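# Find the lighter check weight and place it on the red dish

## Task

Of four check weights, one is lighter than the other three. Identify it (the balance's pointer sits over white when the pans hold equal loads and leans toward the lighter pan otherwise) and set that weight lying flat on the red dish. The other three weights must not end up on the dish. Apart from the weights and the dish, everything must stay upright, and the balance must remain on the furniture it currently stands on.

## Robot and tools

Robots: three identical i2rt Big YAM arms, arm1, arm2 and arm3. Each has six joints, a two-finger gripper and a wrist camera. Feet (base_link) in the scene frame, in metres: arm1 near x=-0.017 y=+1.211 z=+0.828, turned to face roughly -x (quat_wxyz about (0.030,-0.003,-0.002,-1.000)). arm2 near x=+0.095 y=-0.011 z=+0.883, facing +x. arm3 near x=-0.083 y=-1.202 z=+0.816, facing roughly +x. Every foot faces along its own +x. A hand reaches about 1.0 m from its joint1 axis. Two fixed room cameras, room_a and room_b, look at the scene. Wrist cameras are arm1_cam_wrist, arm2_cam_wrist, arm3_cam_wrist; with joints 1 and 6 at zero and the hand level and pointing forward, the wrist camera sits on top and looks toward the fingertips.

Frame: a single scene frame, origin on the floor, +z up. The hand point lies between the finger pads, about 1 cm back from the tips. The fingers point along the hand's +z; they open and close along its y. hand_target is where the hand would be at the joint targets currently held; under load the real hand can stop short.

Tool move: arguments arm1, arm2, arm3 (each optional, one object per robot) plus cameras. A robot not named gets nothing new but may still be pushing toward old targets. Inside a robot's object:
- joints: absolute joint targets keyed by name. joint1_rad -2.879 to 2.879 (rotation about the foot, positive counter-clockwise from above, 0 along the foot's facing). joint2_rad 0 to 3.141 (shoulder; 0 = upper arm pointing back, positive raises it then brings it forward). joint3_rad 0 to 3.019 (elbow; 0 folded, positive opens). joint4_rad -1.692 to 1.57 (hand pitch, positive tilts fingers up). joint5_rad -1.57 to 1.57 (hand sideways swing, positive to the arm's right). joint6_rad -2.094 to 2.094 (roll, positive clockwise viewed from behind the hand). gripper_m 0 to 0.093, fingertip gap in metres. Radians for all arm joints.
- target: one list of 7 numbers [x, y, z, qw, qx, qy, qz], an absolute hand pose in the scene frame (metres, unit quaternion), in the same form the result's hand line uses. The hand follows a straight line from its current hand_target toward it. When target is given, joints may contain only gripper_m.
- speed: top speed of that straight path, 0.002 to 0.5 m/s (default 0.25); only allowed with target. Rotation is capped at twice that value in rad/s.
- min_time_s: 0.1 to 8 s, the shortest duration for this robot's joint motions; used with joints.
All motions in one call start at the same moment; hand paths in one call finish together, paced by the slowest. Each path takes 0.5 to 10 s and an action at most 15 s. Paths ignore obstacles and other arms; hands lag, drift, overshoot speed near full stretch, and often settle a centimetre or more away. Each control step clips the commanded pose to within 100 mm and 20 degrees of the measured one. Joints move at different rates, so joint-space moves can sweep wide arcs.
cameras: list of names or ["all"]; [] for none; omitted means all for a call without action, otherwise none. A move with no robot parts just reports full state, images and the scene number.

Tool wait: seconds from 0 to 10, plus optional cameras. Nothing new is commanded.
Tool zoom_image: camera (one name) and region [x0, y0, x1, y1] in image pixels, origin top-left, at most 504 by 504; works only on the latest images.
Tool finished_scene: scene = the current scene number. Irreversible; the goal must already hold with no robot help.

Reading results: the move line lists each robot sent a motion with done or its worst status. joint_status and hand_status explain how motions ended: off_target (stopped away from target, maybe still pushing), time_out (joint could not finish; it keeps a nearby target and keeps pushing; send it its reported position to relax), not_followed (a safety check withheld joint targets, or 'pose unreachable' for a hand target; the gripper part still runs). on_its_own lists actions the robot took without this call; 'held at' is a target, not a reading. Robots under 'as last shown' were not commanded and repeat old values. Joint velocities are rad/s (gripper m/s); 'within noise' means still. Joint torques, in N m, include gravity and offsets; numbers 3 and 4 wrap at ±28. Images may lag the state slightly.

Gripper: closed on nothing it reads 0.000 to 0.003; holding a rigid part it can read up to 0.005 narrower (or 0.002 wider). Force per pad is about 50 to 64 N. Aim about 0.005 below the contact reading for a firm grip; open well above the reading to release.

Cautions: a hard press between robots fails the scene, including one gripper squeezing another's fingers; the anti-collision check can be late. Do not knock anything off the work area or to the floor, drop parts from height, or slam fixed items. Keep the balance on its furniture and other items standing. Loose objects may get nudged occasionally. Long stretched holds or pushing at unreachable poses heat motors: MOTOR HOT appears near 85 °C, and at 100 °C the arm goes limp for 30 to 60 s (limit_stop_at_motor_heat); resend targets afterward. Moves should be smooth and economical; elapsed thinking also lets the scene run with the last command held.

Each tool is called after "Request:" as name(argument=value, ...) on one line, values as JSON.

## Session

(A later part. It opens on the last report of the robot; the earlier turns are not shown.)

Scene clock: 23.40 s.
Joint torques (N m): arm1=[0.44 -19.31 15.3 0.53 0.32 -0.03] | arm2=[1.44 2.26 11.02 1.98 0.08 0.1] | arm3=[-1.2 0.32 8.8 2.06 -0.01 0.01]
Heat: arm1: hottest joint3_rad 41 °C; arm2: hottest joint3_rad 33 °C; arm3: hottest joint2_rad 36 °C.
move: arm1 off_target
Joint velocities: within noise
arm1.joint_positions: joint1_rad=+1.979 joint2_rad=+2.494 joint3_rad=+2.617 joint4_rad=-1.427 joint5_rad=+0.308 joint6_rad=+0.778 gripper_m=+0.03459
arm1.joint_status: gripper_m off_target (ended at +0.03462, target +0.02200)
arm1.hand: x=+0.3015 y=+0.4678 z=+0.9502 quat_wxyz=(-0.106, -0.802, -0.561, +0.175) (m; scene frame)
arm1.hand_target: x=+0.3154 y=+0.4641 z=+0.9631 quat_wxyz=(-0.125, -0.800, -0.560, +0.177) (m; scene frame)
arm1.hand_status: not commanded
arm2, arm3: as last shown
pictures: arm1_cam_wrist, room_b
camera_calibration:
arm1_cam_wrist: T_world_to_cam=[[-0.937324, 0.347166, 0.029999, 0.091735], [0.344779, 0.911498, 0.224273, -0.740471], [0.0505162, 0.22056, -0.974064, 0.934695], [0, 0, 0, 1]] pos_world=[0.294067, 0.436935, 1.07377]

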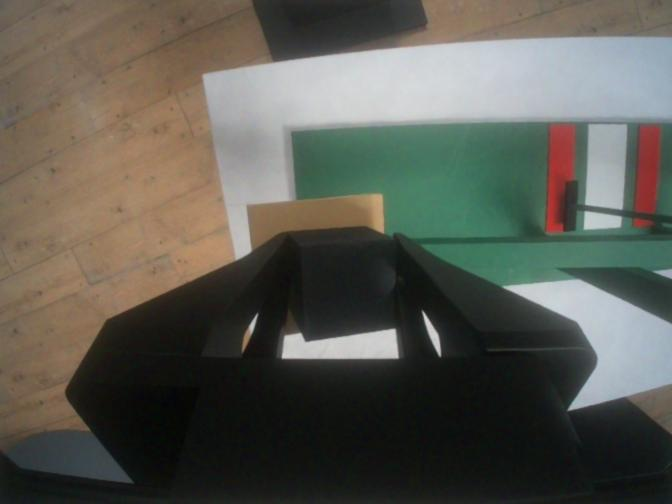

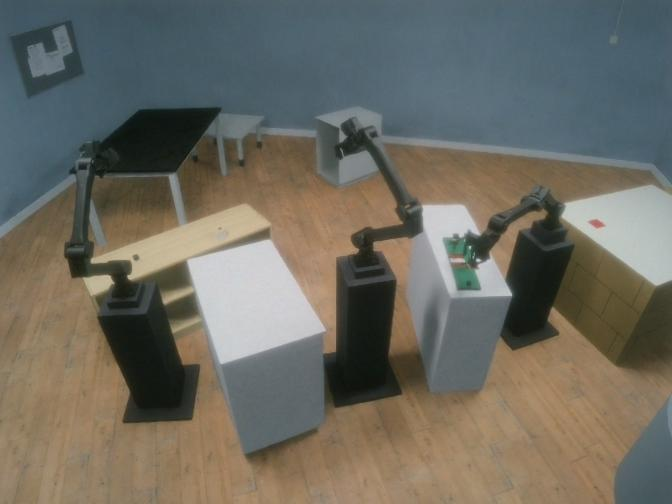

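Request:
move(arm1={"target":[0.318,0.472,1.06,0.125,0.800,0.560,-0.177],"speed":0.2})

Request:
move(arm1={"joints":{"joint1_rad":-1.405,"joint2_rad":1.4,"joint3_rad":1.5,"joint4_rad":-1.404},"min_time_s":3.5}, cameras=["arm1_cam_wrist","room_a","room_b"])

Request:
zoom_image(camera="room_b", region=[420, 190, 520, 290])

Scene clock: 25.20 s.
Joint torques (N m): arm1=[0.38 -20.54 13.96 0.98 0.41 -0.22] | arm2=[1.44 2.2 10.99 1.94 0.07 0.1] | arm3=[-1.14 0.38 8.79 2.06 0 0.01]
Heat: arm1: hottest joint3_rad 42 °C; arm2: hottest joint3_rad 33 °C; arm3: hottest joint2_rad 36 °C.
move: arm1 off_target
Joint velocities: within noise
arm1.joint_positions: joint1_rad=+1.986 joint2_rad=+2.515 joint3_rad=+2.881 joint4_rad=-1.601 joint5_rad=+0.308 joint6_rad=+0.778 gripper_m=+0.03459
arm1.joint_status: not commanded
arm1.hand: x=+0.3058 y=+0.4733 z=+1.0373 quat_wxyz=(-0.139, -0.799, -0.557, +0.179) (m; scene frame)
arm1.hand_target: x=+0.3170 y=+0.4739 z=+1.0595 quat_wxyz=(-0.164, -0.791, -0.561, +0.184) (m; scene frame)
arm1.hand_status: off_target (0.026 m and 1.7 deg from the pose sent, 0.111 m and 2.2 deg at the start; a joint's target at an end of its range on 22 of 37 steps)
arm2, arm3: as last shown
pictures: none

Scene clock: 29.37 s.
Joint torques (N m): arm1=[-0.85 -10.81 11.32 1.35 0.29 -0.23] | arm2=[1.55 1.96 11 1.94 0.07 0.11] | arm3=[-1.03 0.56 8.8 2.07 0 0.01]
Heat: arm1: hottest joint3_rad 42 °C; arm2: hottest joint3_rad 34 °C; arm3: hottest joint2_rad 36 °C.
move: arm1 done
Joint velocities: within noise
arm1.joint_positions: joint1_rad=-1.403 joint2_rad=+1.425 joint3_rad=+1.487 joint4_rad=-1.417 joint5_rad=+0.310 joint6_rad=+0.778 gripper_m=+0.03460
arm1.joint_status: all done
arm1.hand: x=-0.0682 y=+1.6794 z=+1.1310 quat_wxyz=(+0.173, -0.466, +0.866, +0.059) (m; scene frame)
arm1.hand_target: x=-0.0672 y=+1.6807 z=+1.1485 quat_wxyz=(+0.180, -0.465, +0.863, +0.082) (m; scene frame)
arm1.hand_status: not commanded
arm2, arm3: as last shown
pictures: arm1_cam_wrist, room_a, room_b
camera_calibration:
arm1_cam_wrist: T_world_to_cam=[[0.827458, -0.55803, 0.0625705, 0.922828], [-0.552231, -0.7885, 0.270757, 0.983313], [-0.101754, -0.258594, -0.960612, 1.64133], [0, 0, 0, 1]] pos_world=[-0.0535747, 1.71474, 1.2527]

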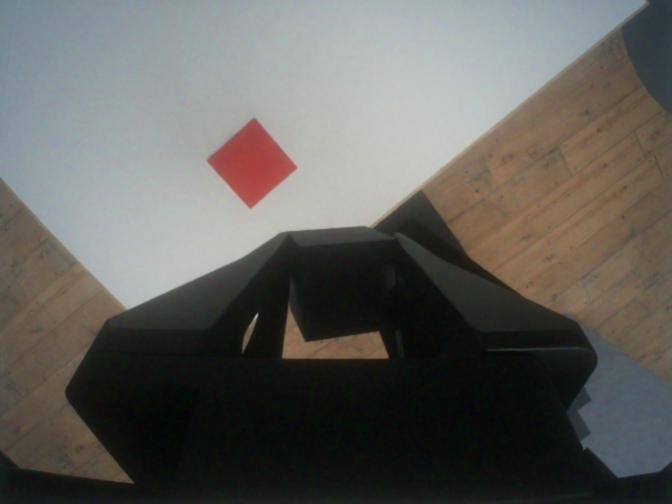

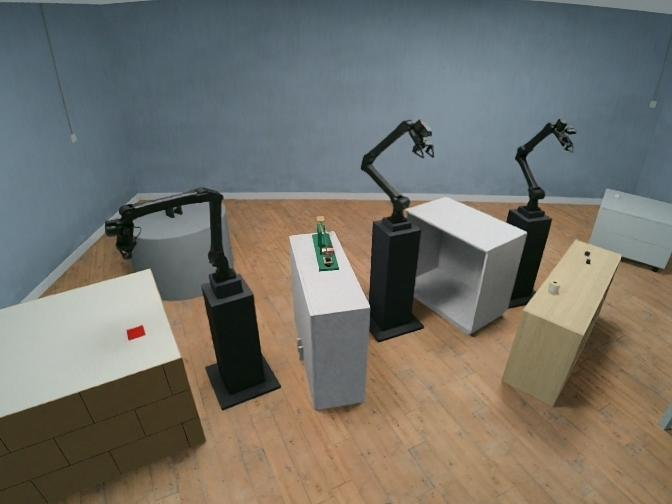

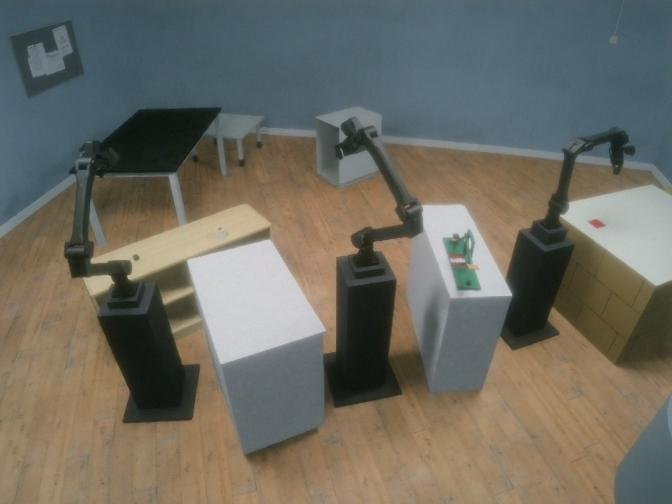

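Scaled by 5.040 from the camera's 672x504 image, which has a finer 960x720 frame.

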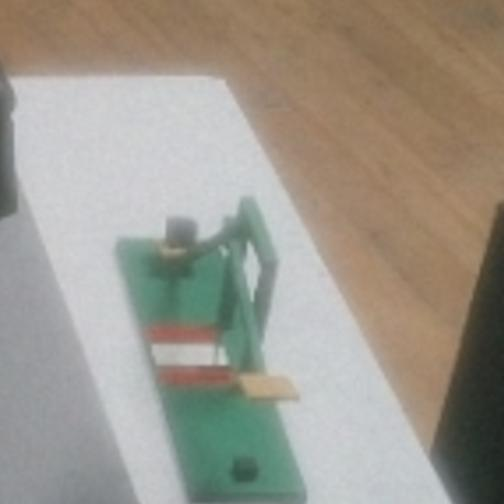

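Request:
move(arm1={"target":[-0.135,1.745,0.86,0.190,-0.460,0.863,0.095],"speed":0.3}, cameras=["arm1_cam_wrist","room_a","room_b"])

Request:
zoom_image(camera="room_a", region=[80, 240, 200, 360])

Request:
zoom_image(camera="room_b", region=[540, 140, 660, 260])

Scene clock: 31.90 s.
Joint torques (N m): arm1=[0.15 -12.4 9.96 1.18 0.43 0.02] | arm2=[1.67 2.14 10.95 1.91 0.08 0.11] | arm3=[-1.14 0.44 8.8 2.07 -0.01 0.01]
Heat: arm1: hottest joint3_rad 42 °C; arm2: hottest joint3_rad 34 °C; arm3: hottest joint2_rad 36 °C.
move: arm1 off_target
Joint velocities: within noise
arm1.joint_positions: joint1_rad=-1.314 joint2_rad=+1.793 joint3_rad=+1.146 joint4_rad=-0.699 joint5_rad=+0.346 joint6_rad=+0.859 gripper_m=+0.03460
arm1.joint_status: not commanded
arm1.hand: x=-0.1255 y=+1.7329 z=+0.8494 quat_wxyz=(+0.185, -0.466, +0.862, +0.074) (m; scene frame)
arm1.hand_target: x=-0.1351 y=+1.7445 z=+0.8601 quat_wxyz=(+0.189, -0.460, +0.862, +0.095) (m; scene frame)
arm1.hand_status: off_target (0.019 m and 2.5 deg from the pose sent, 0.287 m and 4.7 deg at the start)
arm2, arm3: as last shown
pictures: arm1_cam_wrist, room_a, room_b
camera_calibration:
arm1_cam_wrist: T_world_to_cam=[[0.830806, -0.554509, 0.0477581, 1.02461], [-0.548873, -0.802094, 0.235337, 1.12418], [-0.0921903, -0.221733, -0.97074, 1.32471], [0, 0, 0, 1]] pos_world=[-0.112096, 1.76359, 0.972452]

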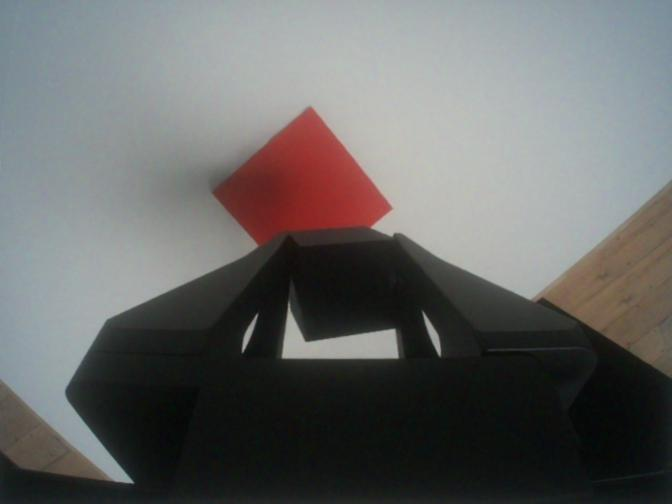

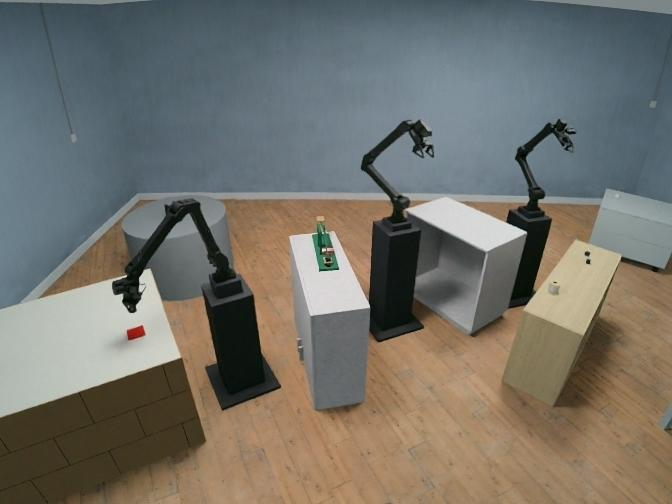

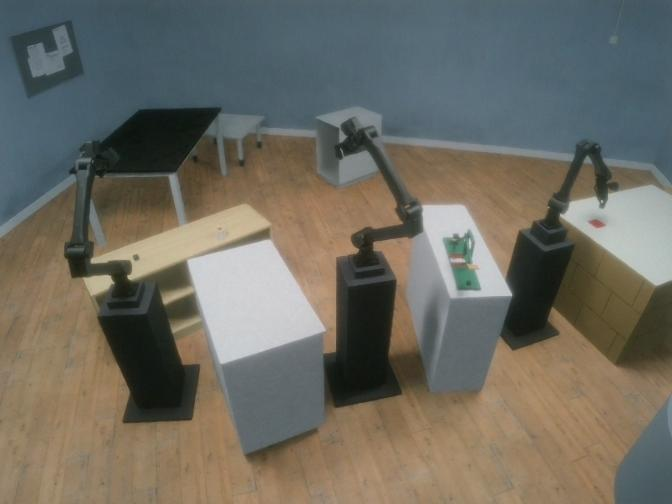

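Scaled by 4.200 from the camera's 672x504 image, which has a finer 960x720 frame.

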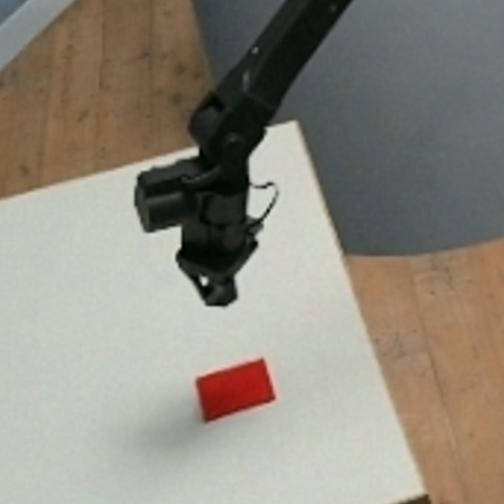

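Scaled by 4.200 from the camera's 672x504 image, which has a finer 960x720 frame.

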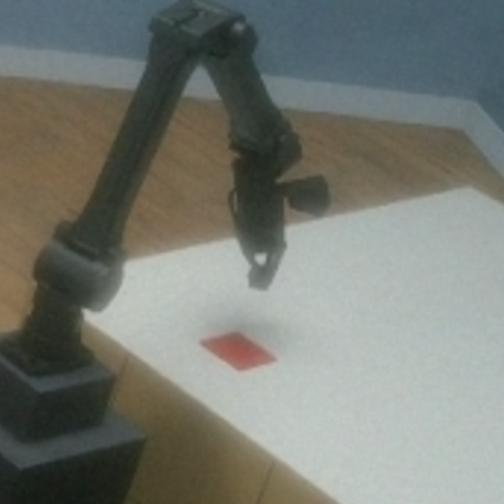

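Request:
move(arm1={"target":[-0.140,1.764,0.783,0.191,-0.456,0.863,0.104],"speed":0.15}, cameras=["arm1_cam_wrist","room_a","room_b"])

Request:
zoom_image(camera="room_a", region=[90, 270, 180, 360])

Request:
zoom_image(camera="room_b", region=[560, 170, 640, 250])

Scene clock: 33.87 s.
Joint torques (N m): arm1=[0.44 -12.57 8.85 1.31 0.43 0.03] | arm2=[1.55 2.2 10.93 1.89 0.07 0.11] | arm3=[-1.08 0.38 8.8 2.06 -0.01 0.01]
Heat: arm1: hottest joint3_rad 42 °C; arm2: hottest joint3_rad 35 °C; arm3: hottest joint2_rad 36 °C.
move: arm1 off_target
Joint velocities: within noise
arm1.joint_positions: joint1_rad=-1.314 joint2_rad=+1.956 joint3_rad=+1.146 joint4_rad=-0.513 joint5_rad=+0.346 joint6_rad=+0.859 gripper_m=+0.03460
arm1.joint_status: not commanded
arm1.hand: x=-0.1321 y=+1.7508 z=+0.7750 quat_wxyz=(+0.187, -0.463, +0.862, +0.085) (m; scene frame)
arm1.hand_target: x=-0.1401 y=+1.7635 z=+0.7833 quat_wxyz=(+0.191, -0.456, +0.863, +0.104) (m; scene frame)
arm1.hand_status: off_target (0.017 m and 2.4 deg from the pose sent, 0.075 m and 3.6 deg at the start)
arm2, arm3: as last shown
pictures: arm1_cam_wrist, room_a, room_b
camera_calibration:
arm1_cam_wrist: T_world_to_cam=[[0.830756, -0.555833, 0.0298921, 1.05965], [-0.547712, -0.80668, 0.221988, 1.17101], [-0.0992748, -0.20079, -0.974591, 1.22133], [0, 0, 0, 1]] pos_world=[-0.117684, 1.77885, 0.898673]

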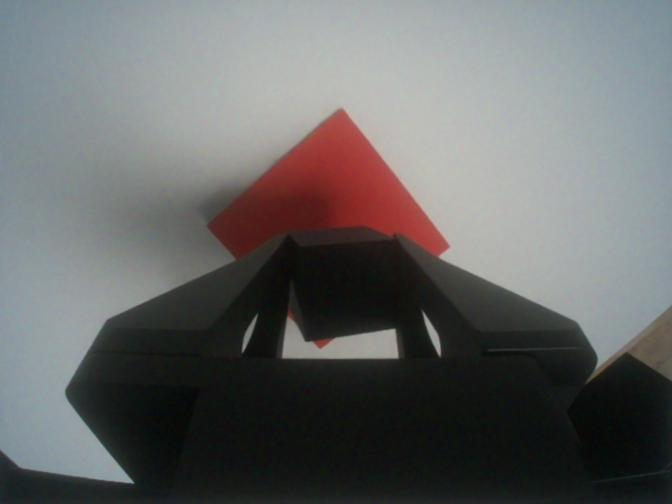

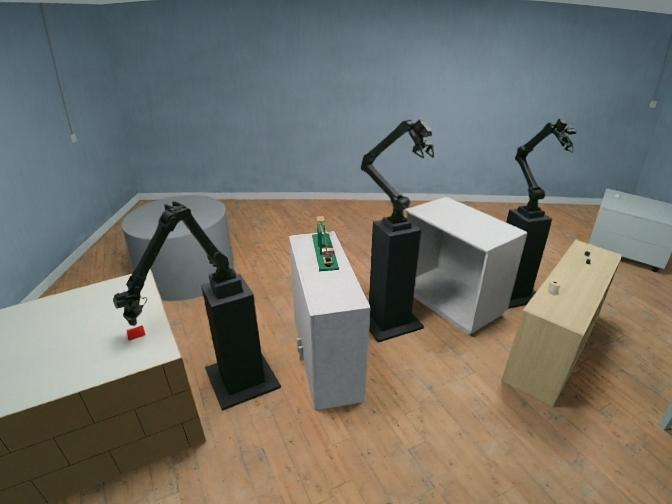

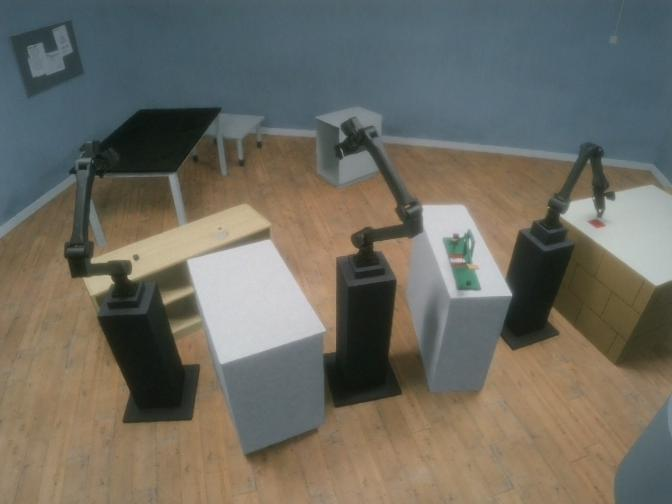

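Scaled by 5.600 from the camera's 672x504 image, which has a finer 960x720 frame.

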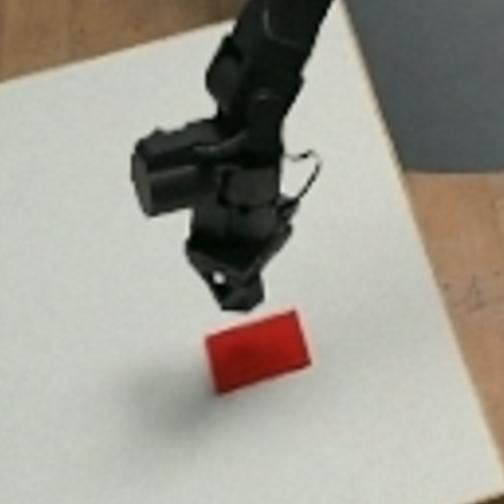

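Scaled by 6.300 from the camera's 672x504 image, which has a finer 960x720 frame.

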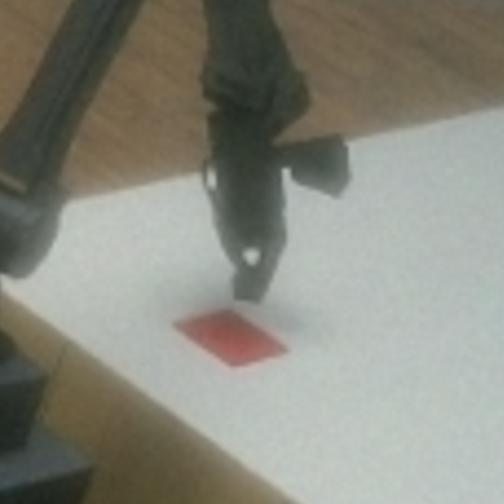

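Request:
move(arm1={"target":[-0.139,1.770,0.758,0.191,-0.456,0.863,0.104],"speed":0.08}, cameras=["arm1_cam_wrist","room_a","room_b"])

Request:
zoom_image(camera="room_a", region=[90, 290, 180, 360])

Request:
zoom_image(camera="room_b", region=[570, 180, 630, 240])

Scene clock: 38.83 s.
Joint torques (N m): arm1=[0.15 -13.16 9.47 1.42 0.33 -0.01] | arm2=[1.44 2.14 10.96 1.94 0.08 0.11] | arm3=[-1.08 0.5 8.81 2.04 -0.01 0.01]
Heat: arm1: hottest joint3_rad 42 °C; arm2: hottest joint3_rad 35 °C; arm3: hottest joint2_rad 36 °C.
move: arm1 off_target
Joint velocities: within noise
arm1.joint_positions: joint1_rad=-1.314 joint2_rad=+2.010 joint3_rad=+1.146 joint4_rad=-0.463 joint5_rad=+0.346 joint6_rad=+0.859 gripper_m=+0.03460
arm1.joint_status: not commanded
arm1.hand: x=-0.1326 y=+1.7517 z=+0.7495 quat_wxyz=(+0.187, -0.463, +0.862, +0.083) (m; scene frame)
arm1.hand_target: x=-0.1390 y=+1.7693 z=+0.7584 quat_wxyz=(+0.191, -0.456, +0.863, +0.104) (m; scene frame)
arm1.hand_status: off_target (0.021 m and 2.6 deg from the pose sent, 0.026 m and 2.3 deg at the start)
arm2, arm3: as last shown
pictures: arm1_cam_wrist, room_a, room_b
camera_calibration:
arm1_cam_wrist: T_world_to_cam=[[0.830769, -0.555642, 0.0329409, 1.05878], [-0.547908, -0.805909, 0.224293, 1.17404], [-0.0980791, -0.204384, -0.973965, 1.20258], [0, 0, 0, 1]] pos_world=[-0.118386, 1.78026, 0.873069]

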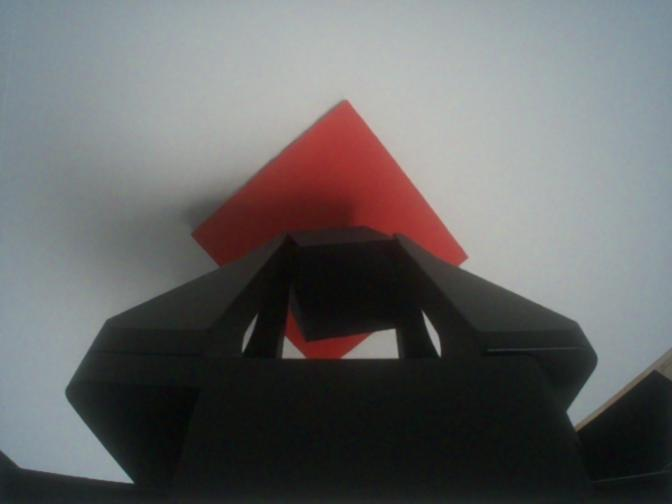

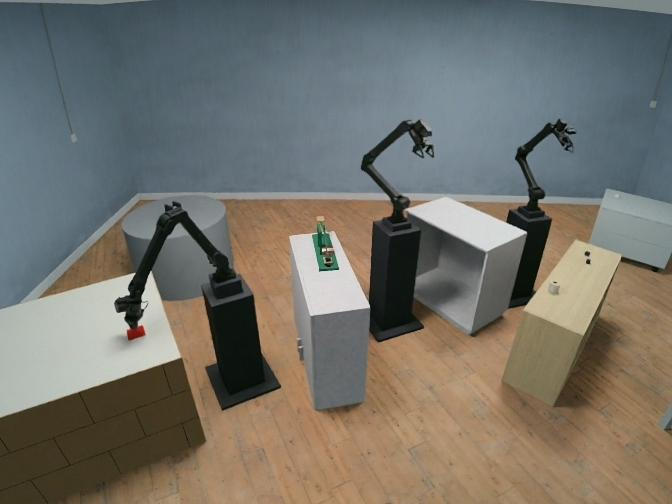

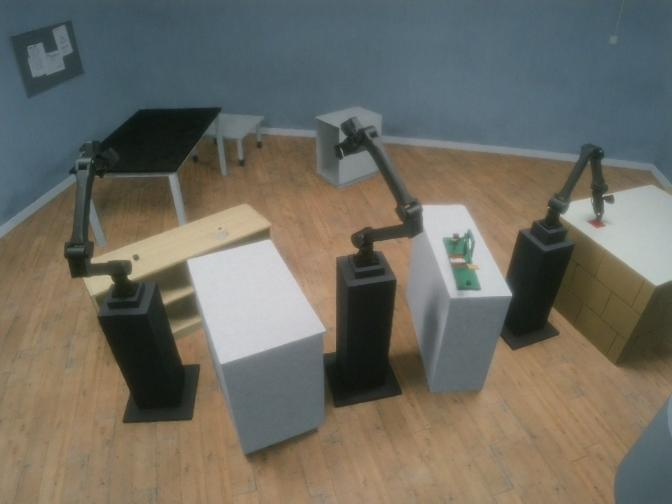

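Scaled by 5.600 from the camera's 672x504 image, which has a finer 960x720 frame.

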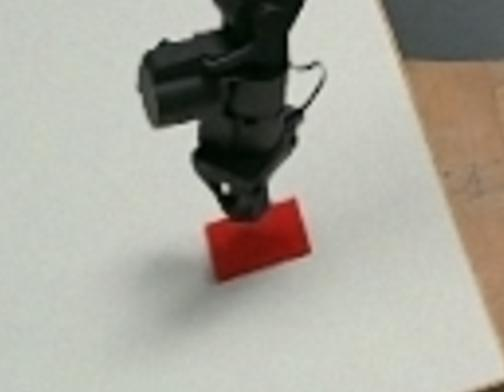

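Scaled by 8.400 from the camera's 672x504 image, which has a finer 960x720 frame.

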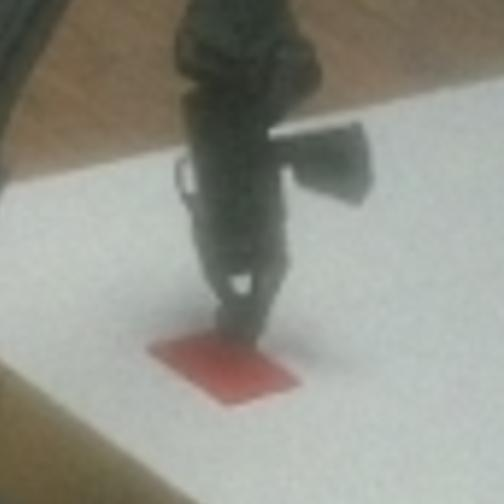

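Request:
move(arm1={"target":[-0.140,1.770,0.742,0.191,-0.456,0.863,0.104],"speed":0.06}, cameras=["arm1_cam_wrist","room_a","room_b"])

Request:
zoom_image(camera="room_a", region=[100, 300, 170, 360])

Request:
zoom_image(camera="room_b", region=[570, 180, 630, 240])

Scene clock: 40.40 s.
Joint torques (N m): arm1=[-0.44 -12.92 9.14 1.35 0.39 0.01] | arm2=[1.55 2.26 10.95 1.94 0.08 0.1] | arm3=[-1.14 0.44 8.79 2.06 -0.01 0.02]
Heat: arm1: hottest joint3_rad 42 °C; arm2: hottest joint3_rad 35 °C; arm3: hottest joint2_rad 36 °C.
move: arm1 off_target
Joint velocities: within noise
arm1.joint_positions: joint1_rad=-1.314 joint2_rad=+2.040 joint3_rad=+1.146 joint4_rad=-0.430 joint5_rad=+0.346 joint6_rad=+0.859 gripper_m=+0.03460
arm1.joint_status: not commanded
arm1.hand: x=-0.1330 y=+1.7528 z=+0.7355 quat_wxyz=(+0.187, -0.463, +0.862, +0.085) (m; scene frame)
arm1.hand_target: x=-0.1400 y=+1.7694 z=+0.7425 quat_wxyz=(+0.191, -0.456, +0.863, +0.104) (m; scene frame)
arm1.hand_status: off_target (0.020 m and 2.4 deg from the pose sent, 0.021 m and 2.6 deg at the start)
arm2, arm3: as last shown
pictures: arm1_cam_wrist, room_a, room_b
camera_calibration:
arm1_cam_wrist: T_world_to_cam=[[0.830791, -0.555748, 0.0305006, 1.06216], [-0.547696, -0.806541, 0.222531, 1.18022], [-0.0990711, -0.201582, -0.974448, 1.18447], [0, 0, 0, 1]] pos_world=[-0.118684, 1.78095, 0.859172]

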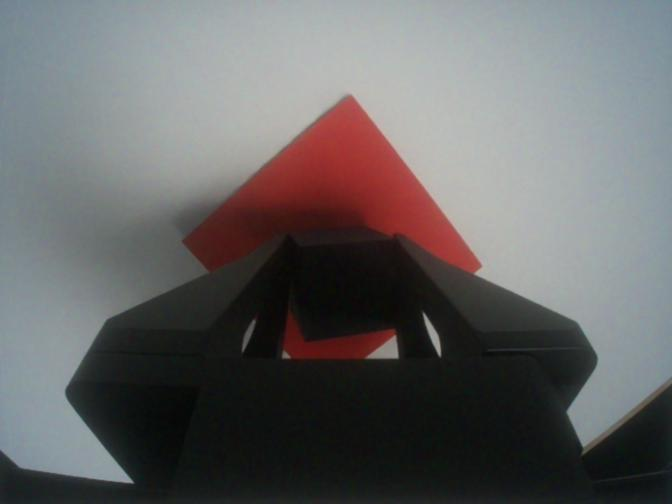

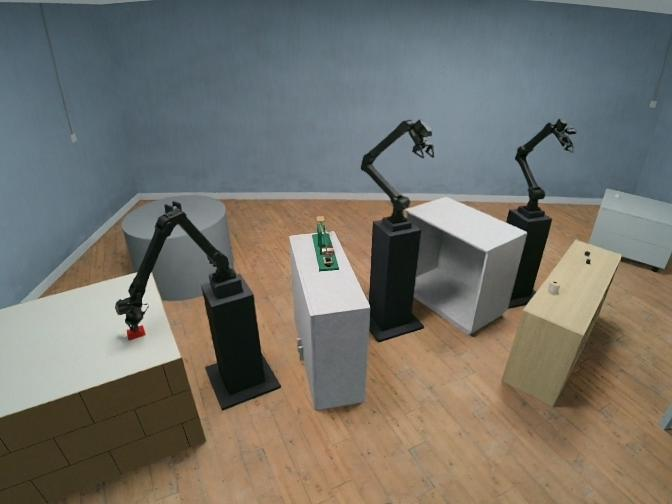

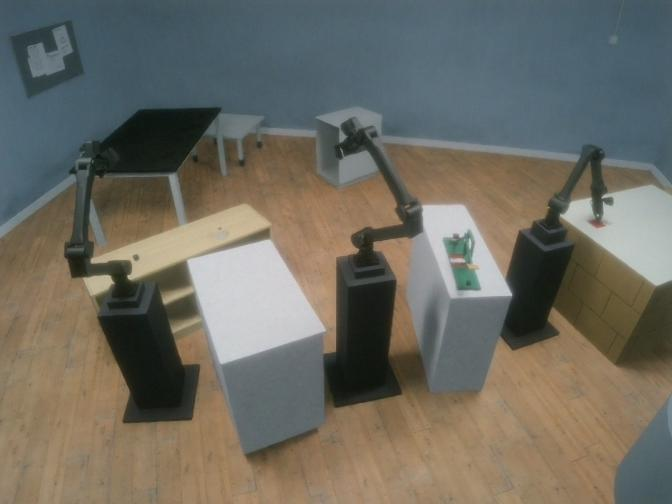

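Scaled by 7.200 from the camera's 672x504 image, which has a finer 960x720 frame.

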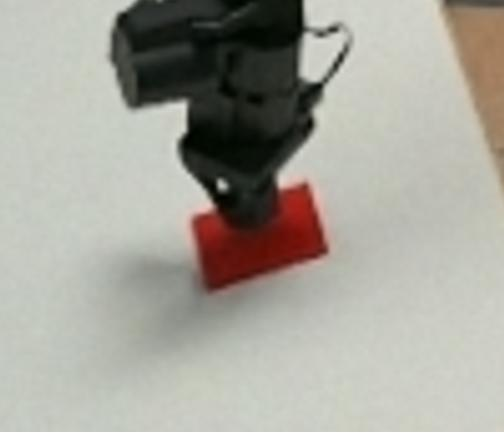

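Scaled by 8.400 from the camera's 672x504 image, which has a finer 960x720 frame.

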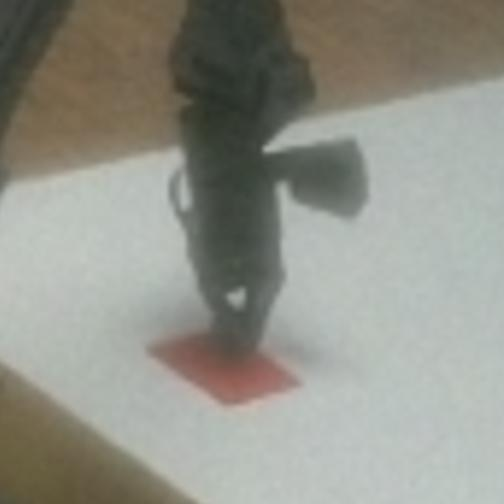

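Request:
move(arm1={"target":[-0.140,1.770,0.735,0.191,-0.456,0.863,0.104],"speed":0.05})

Request:
move(arm1={"target":[-0.140,1.770,0.729,0.191,-0.456,0.863,0.104],"speed":0.05}, cameras=["room_a","room_b"])

Request:
zoom_image(camera="room_a", region=[100, 300, 170, 360])

Request:
zoom_image(camera="room_b", region=[570, 180, 630, 240])

Scene clock: 41.70 s.
Joint torques (N m): arm1=[-0.09 -12.81 8.81 1.4 0.37 0.02] | arm2=[1.38 2.26 10.92 1.96 0.08 0.11] | arm3=[-1.2 0.56 8.79 2.09 0 0.02]
Heat: arm1: hottest joint3_rad 42 °C; arm2: hottest joint3_rad 35 °C; arm3: hottest joint2_rad 36 °C.
move: arm1 off_target
Joint velocities: within noise
arm1.joint_positions: joint1_rad=-1.314 joint2_rad=+2.053 joint3_rad=+1.146 joint4_rad=-0.416 joint5_rad=+0.346 joint6_rad=+0.859 gripper_m=+0.03460
arm1.joint_status: not commanded
arm1.hand: x=-0.1332 y=+1.7532 z=+0.7297 quat_wxyz=(+0.187, -0.463, +0.862, +0.086) (m; scene frame)
arm1.hand_target: x=-0.1400 y=+1.7693 z=+0.7353 quat_wxyz=(+0.191, -0.456, +0.863, +0.104) (m; scene frame)
arm1.hand_status: off_target (0.019 m and 2.3 deg from the pose sent, 0.019 m and 2.4 deg at the start)
arm2.joint_positions: joint1_rad=+0.482 joint2_rad=+0.585 joint3_rad=+1.357 joint4_rad=-1.462 joint5_rad=+0.226 joint6_rad=+0.023 gripper_m=+0.09396
arm2.joint_status: not commanded
arm2.hand: x=-0.1095 y=-0.0683 z=+1.3892 quat_wxyz=(-0.010, +0.891, +0.138, -0.433) (m; scene frame)
arm2.hand_target: x=-0.1075 y=-0.0675 z=+1.4001 quat_wxyz=(-0.007, +0.885, +0.136, -0.444) (m; scene frame)
arm2.hand_status: not commanded
arm3.joint_positions: joint1_rad=-0.065 joint2_rad=+0.649 joint3_rad=+1.390 joint4_rad=-1.161 joint5_rad=-0.034 joint6_rad=-0.702 gripper_m=+0.09396
arm3.joint_status: not commanded
arm3.hand: x=-0.3410 y=-1.1470 z=+1.3892 quat_wxyz=(-0.236, +0.811, +0.203, -0.495) (m; scene frame)
arm3.hand_target: x=-0.3379 y=-1.1478 z=+1.4005 quat_wxyz=(-0.241, +0.805, +0.201, -0.504) (m; scene frame)
arm3.hand_status: not commanded
pictures: none

Scene clock: 42.67 s.
Joint torques (N m): arm1=[-0.21 -13.1 8.83 1.29 0.35 -0.03] | arm2=[1.49 2.2 10.97 1.98 0.07 0.11] | arm3=[-1.14 0.44 8.81 2.1 -0.01 0]
Heat: arm1: hottest joint3_rad 42 °C; arm2: hottest joint3_rad 36 °C; arm3: hottest joint2_rad 36 °C.
move: arm1 off_target
Joint velocities: within noise
arm1.joint_positions: joint1_rad=-1.314 joint2_rad=+2.064 joint3_rad=+1.146 joint4_rad=-0.403 joint5_rad=+0.346 joint6_rad=+0.859 gripper_m=+0.03460
arm1.joint_status: not commanded
arm1.hand: x=-0.1333 y=+1.7535 z=+0.7244 quat_wxyz=(+0.188, -0.463, +0.862, +0.086) (m; scene frame)
arm1.hand_target: x=-0.1400 y=+1.7695 z=+0.7295 quat_wxyz=(+0.191, -0.456, +0.863, +0.104) (m; scene frame)
arm1.hand_status: off_target (0.018 m and 2.2 deg from the pose sent, 0.018 m and 2.3 deg at the start)
arm2, arm3: as last shown
pictures: room_a, room_b

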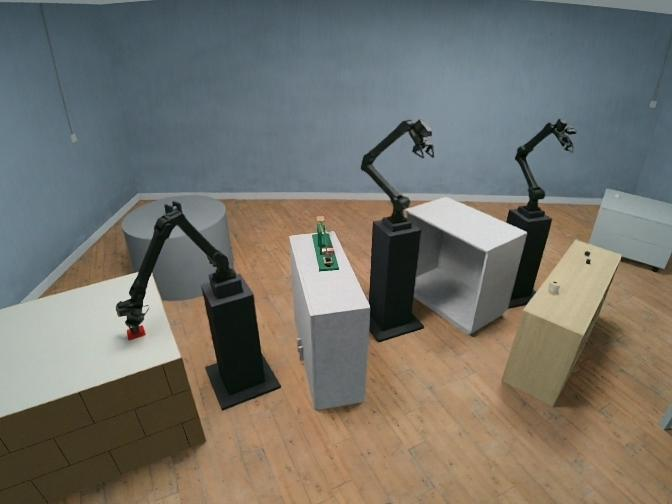

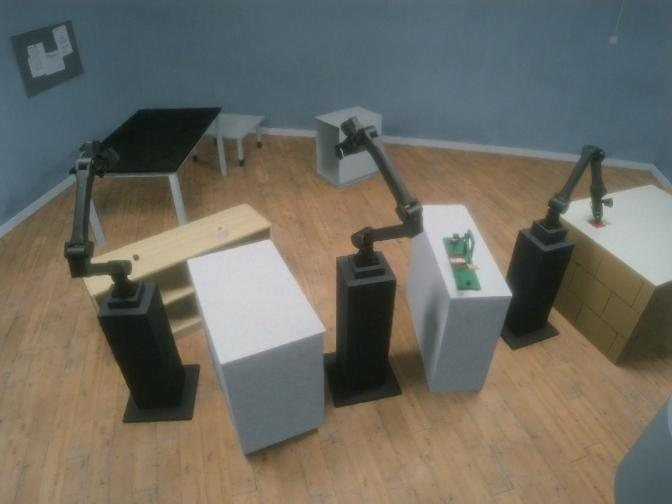

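Scaled by 7.200 from the camera's 672x504 image, which has a finer 960x720 frame.

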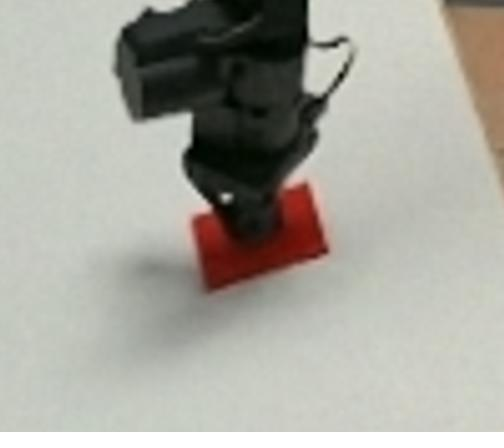

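Scaled by 8.400 from the camera's 672x504 image, which has a finer 960x720 frame.

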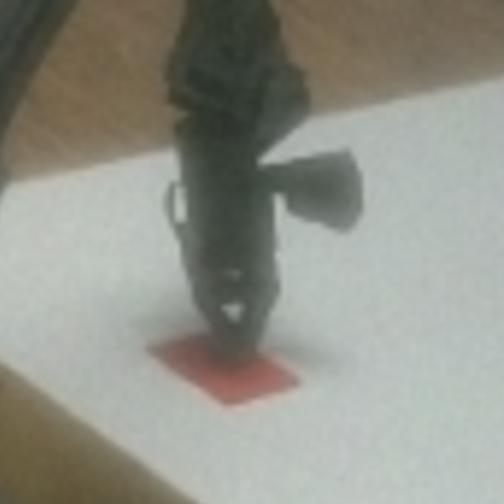

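Request:
move(arm1={"target":[-0.140,1.770,0.723,0.191,-0.456,0.863,0.104],"speed":0.05})

Request:
move(arm1={"target":[-0.140,1.770,0.717,0.191,-0.456,0.863,0.104],"speed":0.05}, cameras=["arm1_cam_wrist","room_a","room_b"])

Request:
zoom_image(camera="room_a", region=[100, 300, 170, 360])

Request:
zoom_image(camera="room_b", region=[570, 180, 630, 240])

Scene clock: 43.93 s.
Joint torques (N m): arm1=[0.21 -12.04 8.76 1.57 0.34 -0.02] | arm2=[1.61 2.08 11 1.92 0.08 0.1] | arm3=[-1.08 0.44 8.83 2.1 -0.01 0.01]
Heat: arm1: hottest joint3_rad 42 °C; arm2: hottest joint3_rad 36 °C; arm3: hottest joint3_rad 37 °C.
move: arm1 off_target
Joint velocities: within noise
arm1.joint_positions: joint1_rad=-1.314 joint2_rad=+2.066 joint3_rad=+1.146 joint4_rad=-0.397 joint5_rad=+0.347 joint6_rad=+0.859 gripper_m=+0.03460
arm1.joint_status: not commanded
arm1.hand: x=-0.1336 y=+1.7544 z=+0.7239 quat_wxyz=(+0.188, -0.462, +0.862, +0.088) (m; scene frame)
arm1.hand_target: x=-0.1400 y=+1.7693 z=+0.7234 quat_wxyz=(+0.191, -0.456, +0.863, +0.104) (m; scene frame)
arm1.hand_status: off_target (0.017 m and 2.0 deg from the pose sent, 0.018 m and 2.2 deg at the start)
arm2, arm3: as last shown
pictures: none

Scene clock: 44.90 s.
Joint torques (N m): arm1=[-0.32 -11.63 8.96 1.87 0.28 -0.01] | arm2=[1.49 2.14 10.97 1.98 0.08 0.11] | arm3=[-1.14 0.44 8.8 2.09 -0.01 0.01]
Heat: arm1: hottest joint3_rad 42 °C; arm2: hottest joint3_rad 36 °C; arm3: hottest joint3_rad 37 °C.
move: arm1 off_target
Joint velocities: within noise
arm1.joint_positions: joint1_rad=-1.314 joint2_rad=+2.067 joint3_rad=+1.146 joint4_rad=-0.391 joint5_rad=+0.349 joint6_rad=+0.859 gripper_m=+0.03460
arm1.joint_status: not commanded
arm1.hand: x=-0.1336 y=+1.7556 z=+0.7236 quat_wxyz=(+0.190, -0.462, +0.862, +0.090) (m; scene frame)
arm1.hand_target: x=-0.1400 y=+1.7693 z=+0.7175 quat_wxyz=(+0.191, -0.456, +0.863, +0.104) (m; scene frame)
arm1.hand_status: off_target (0.017 m and 1.7 deg from the pose sent, 0.018 m and 2.0 deg at the start)
arm2, arm3: as last shown
pictures: arm1_cam_wrist, room_a, room_b
camera_calibration:
arm1_cam_wrist: T_world_to_cam=[[0.830363, -0.556768, 0.0224944, 1.07205], [-0.548088, -0.808805, 0.213153, 1.19546], [-0.100483, -0.189323, -0.97676, 1.15332], [0, 0, 0, 1]] pos_world=[-0.119081, 1.78213, 0.847585]

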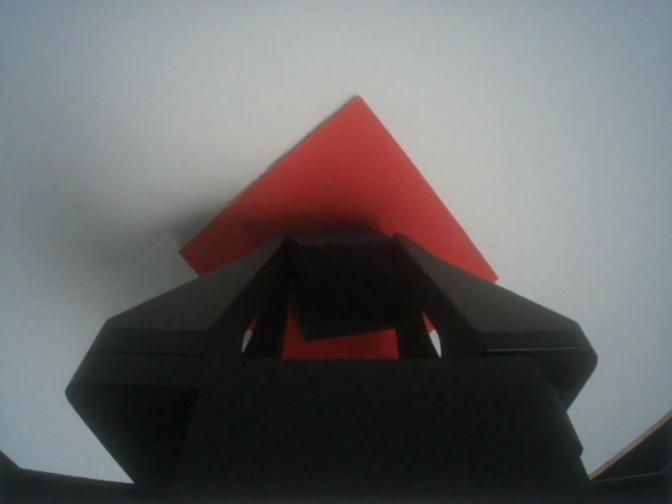

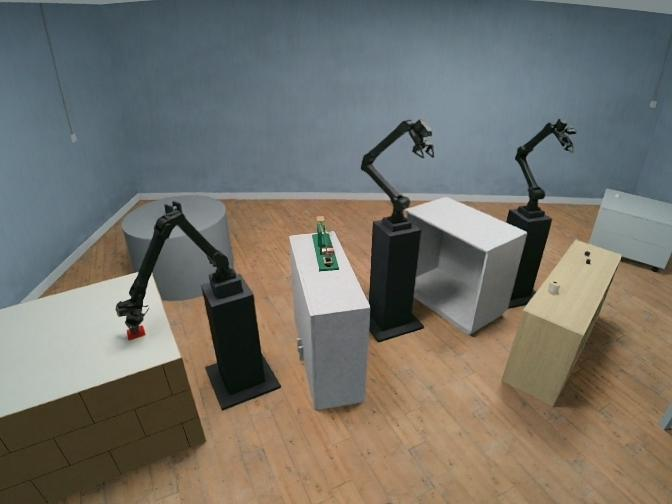

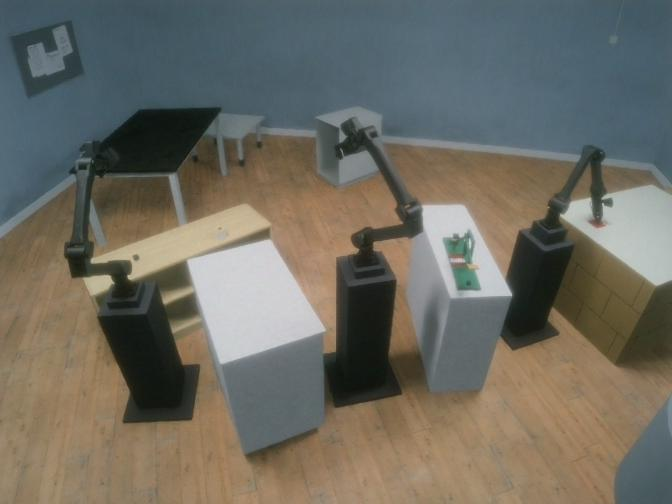

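Scaled by 7.200 from the camera's 672x504 image, which has a finer 960x720 frame.

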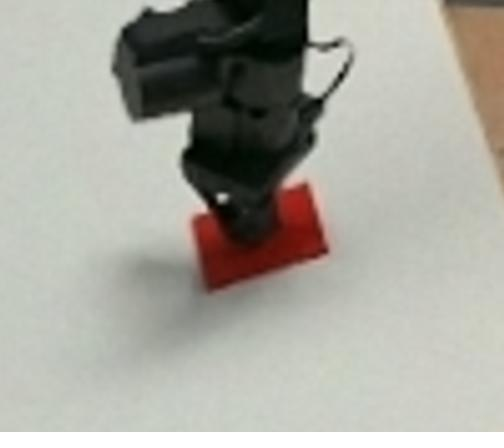

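Scaled by 8.400 from the camera's 672x504 image, which has a finer 960x720 frame.

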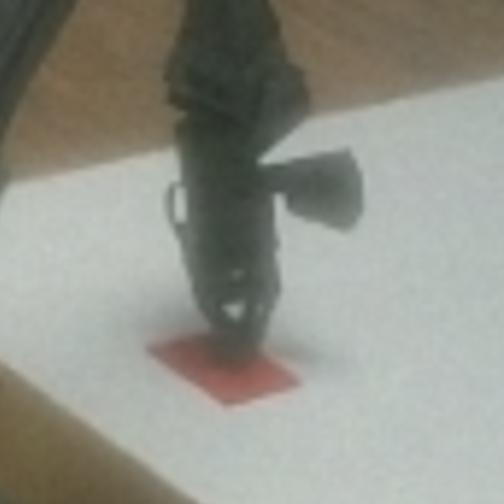

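Request:
move(arm1={"target":[-0.140,1.769,0.726,0.191,-0.456,0.863,0.104],"speed":0.05})

Request:
move(arm1={"joints":{"gripper_m":0.065}}, cameras=["arm1_cam_wrist","room_b"])

Scene clock: 46.10 s.
Joint torques (N m): arm1=[-0.15 -12.4 8.68 1.22 0.3 0.01] | arm2=[1.61 2.14 10.93 1.89 0.08 0.11] | arm3=[-1.14 0.44 8.81 2.06 -0.01 0.01]
Heat: arm1: hottest joint3_rad 42 °C; arm2: hottest joint3_rad 36 °C; arm3: hottest joint3_rad 37 °C.
move: arm1 off_target
Joint velocities: within noise
arm1.joint_positions: joint1_rad=-1.314 joint2_rad=+2.067 joint3_rad=+1.146 joint4_rad=-0.391 joint5_rad=+0.349 joint6_rad=+0.859 gripper_m=+0.03460
arm1.joint_status: not commanded
arm1.hand: x=-0.1336 y=+1.7556 z=+0.7236 quat_wxyz=(+0.190, -0.462, +0.862, +0.090) (m; scene frame)
arm1.hand_target: x=-0.1400 y=+1.7686 z=+0.7263 quat_wxyz=(+0.191, -0.456, +0.863, +0.104) (m; scene frame)
arm1.hand_status: off_target (0.015 m and 1.7 deg from the pose sent, 0.015 m and 1.7 deg at the start)
arm2, arm3: as last shown
pictures: none

Scene clock: 46.73 s.
Joint torques (N m): arm1=[0.09 -12.45 8.58 1.22 0.27 0] | arm2=[1.55 2.02 11.02 1.95 0.07 0.11] | arm3=[-1.08 0.44 8.8 2.1 0 0.01]
Heat: arm1: hottest joint3_rad 41 °C; arm2: hottest joint3_rad 36 °C; arm3: hottest joint3_rad 37 °C.
move: arm1 done
Joint velocities: within noise
arm1.joint_positions: joint1_rad=-1.314 joint2_rad=+2.067 joint3_rad=+1.146 joint4_rad=-0.391 joint5_rad=+0.349 joint6_rad=+0.859 gripper_m=+0.06484
arm1.joint_status: all done
arm1.hand: x=-0.1335 y=+1.7556 z=+0.7236 quat_wxyz=(+0.190, -0.461, +0.862, +0.090) (m; scene frame)
arm1.hand_target: x=-0.1400 y=+1.7686 z=+0.7263 quat_wxyz=(+0.191, -0.456, +0.863, +0.104) (m; scene frame)
arm1.hand_status: not commanded
arm2, arm3: as last shown
pictures: arm1_cam_wrist, room_b
camera_calibration:
arm1_cam_wrist: T_world_to_cam=[[0.830332, -0.556807, 0.0226999, 1.07194], [-0.548191, -0.808804, 0.212892, 1.19567], [-0.10018, -0.189215, -0.976812, 1.15321], [0, 0, 0, 1]] pos_world=[-0.119082, 1.78213, 0.847586]

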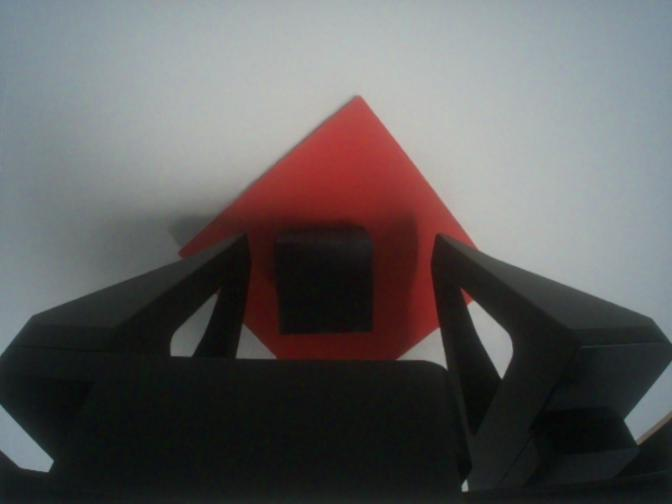

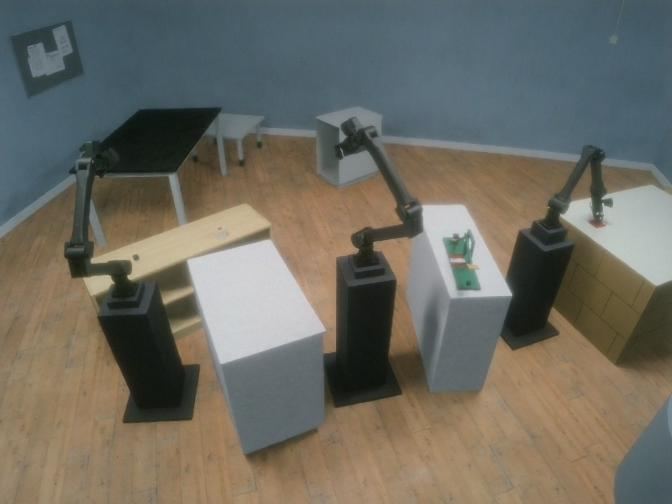

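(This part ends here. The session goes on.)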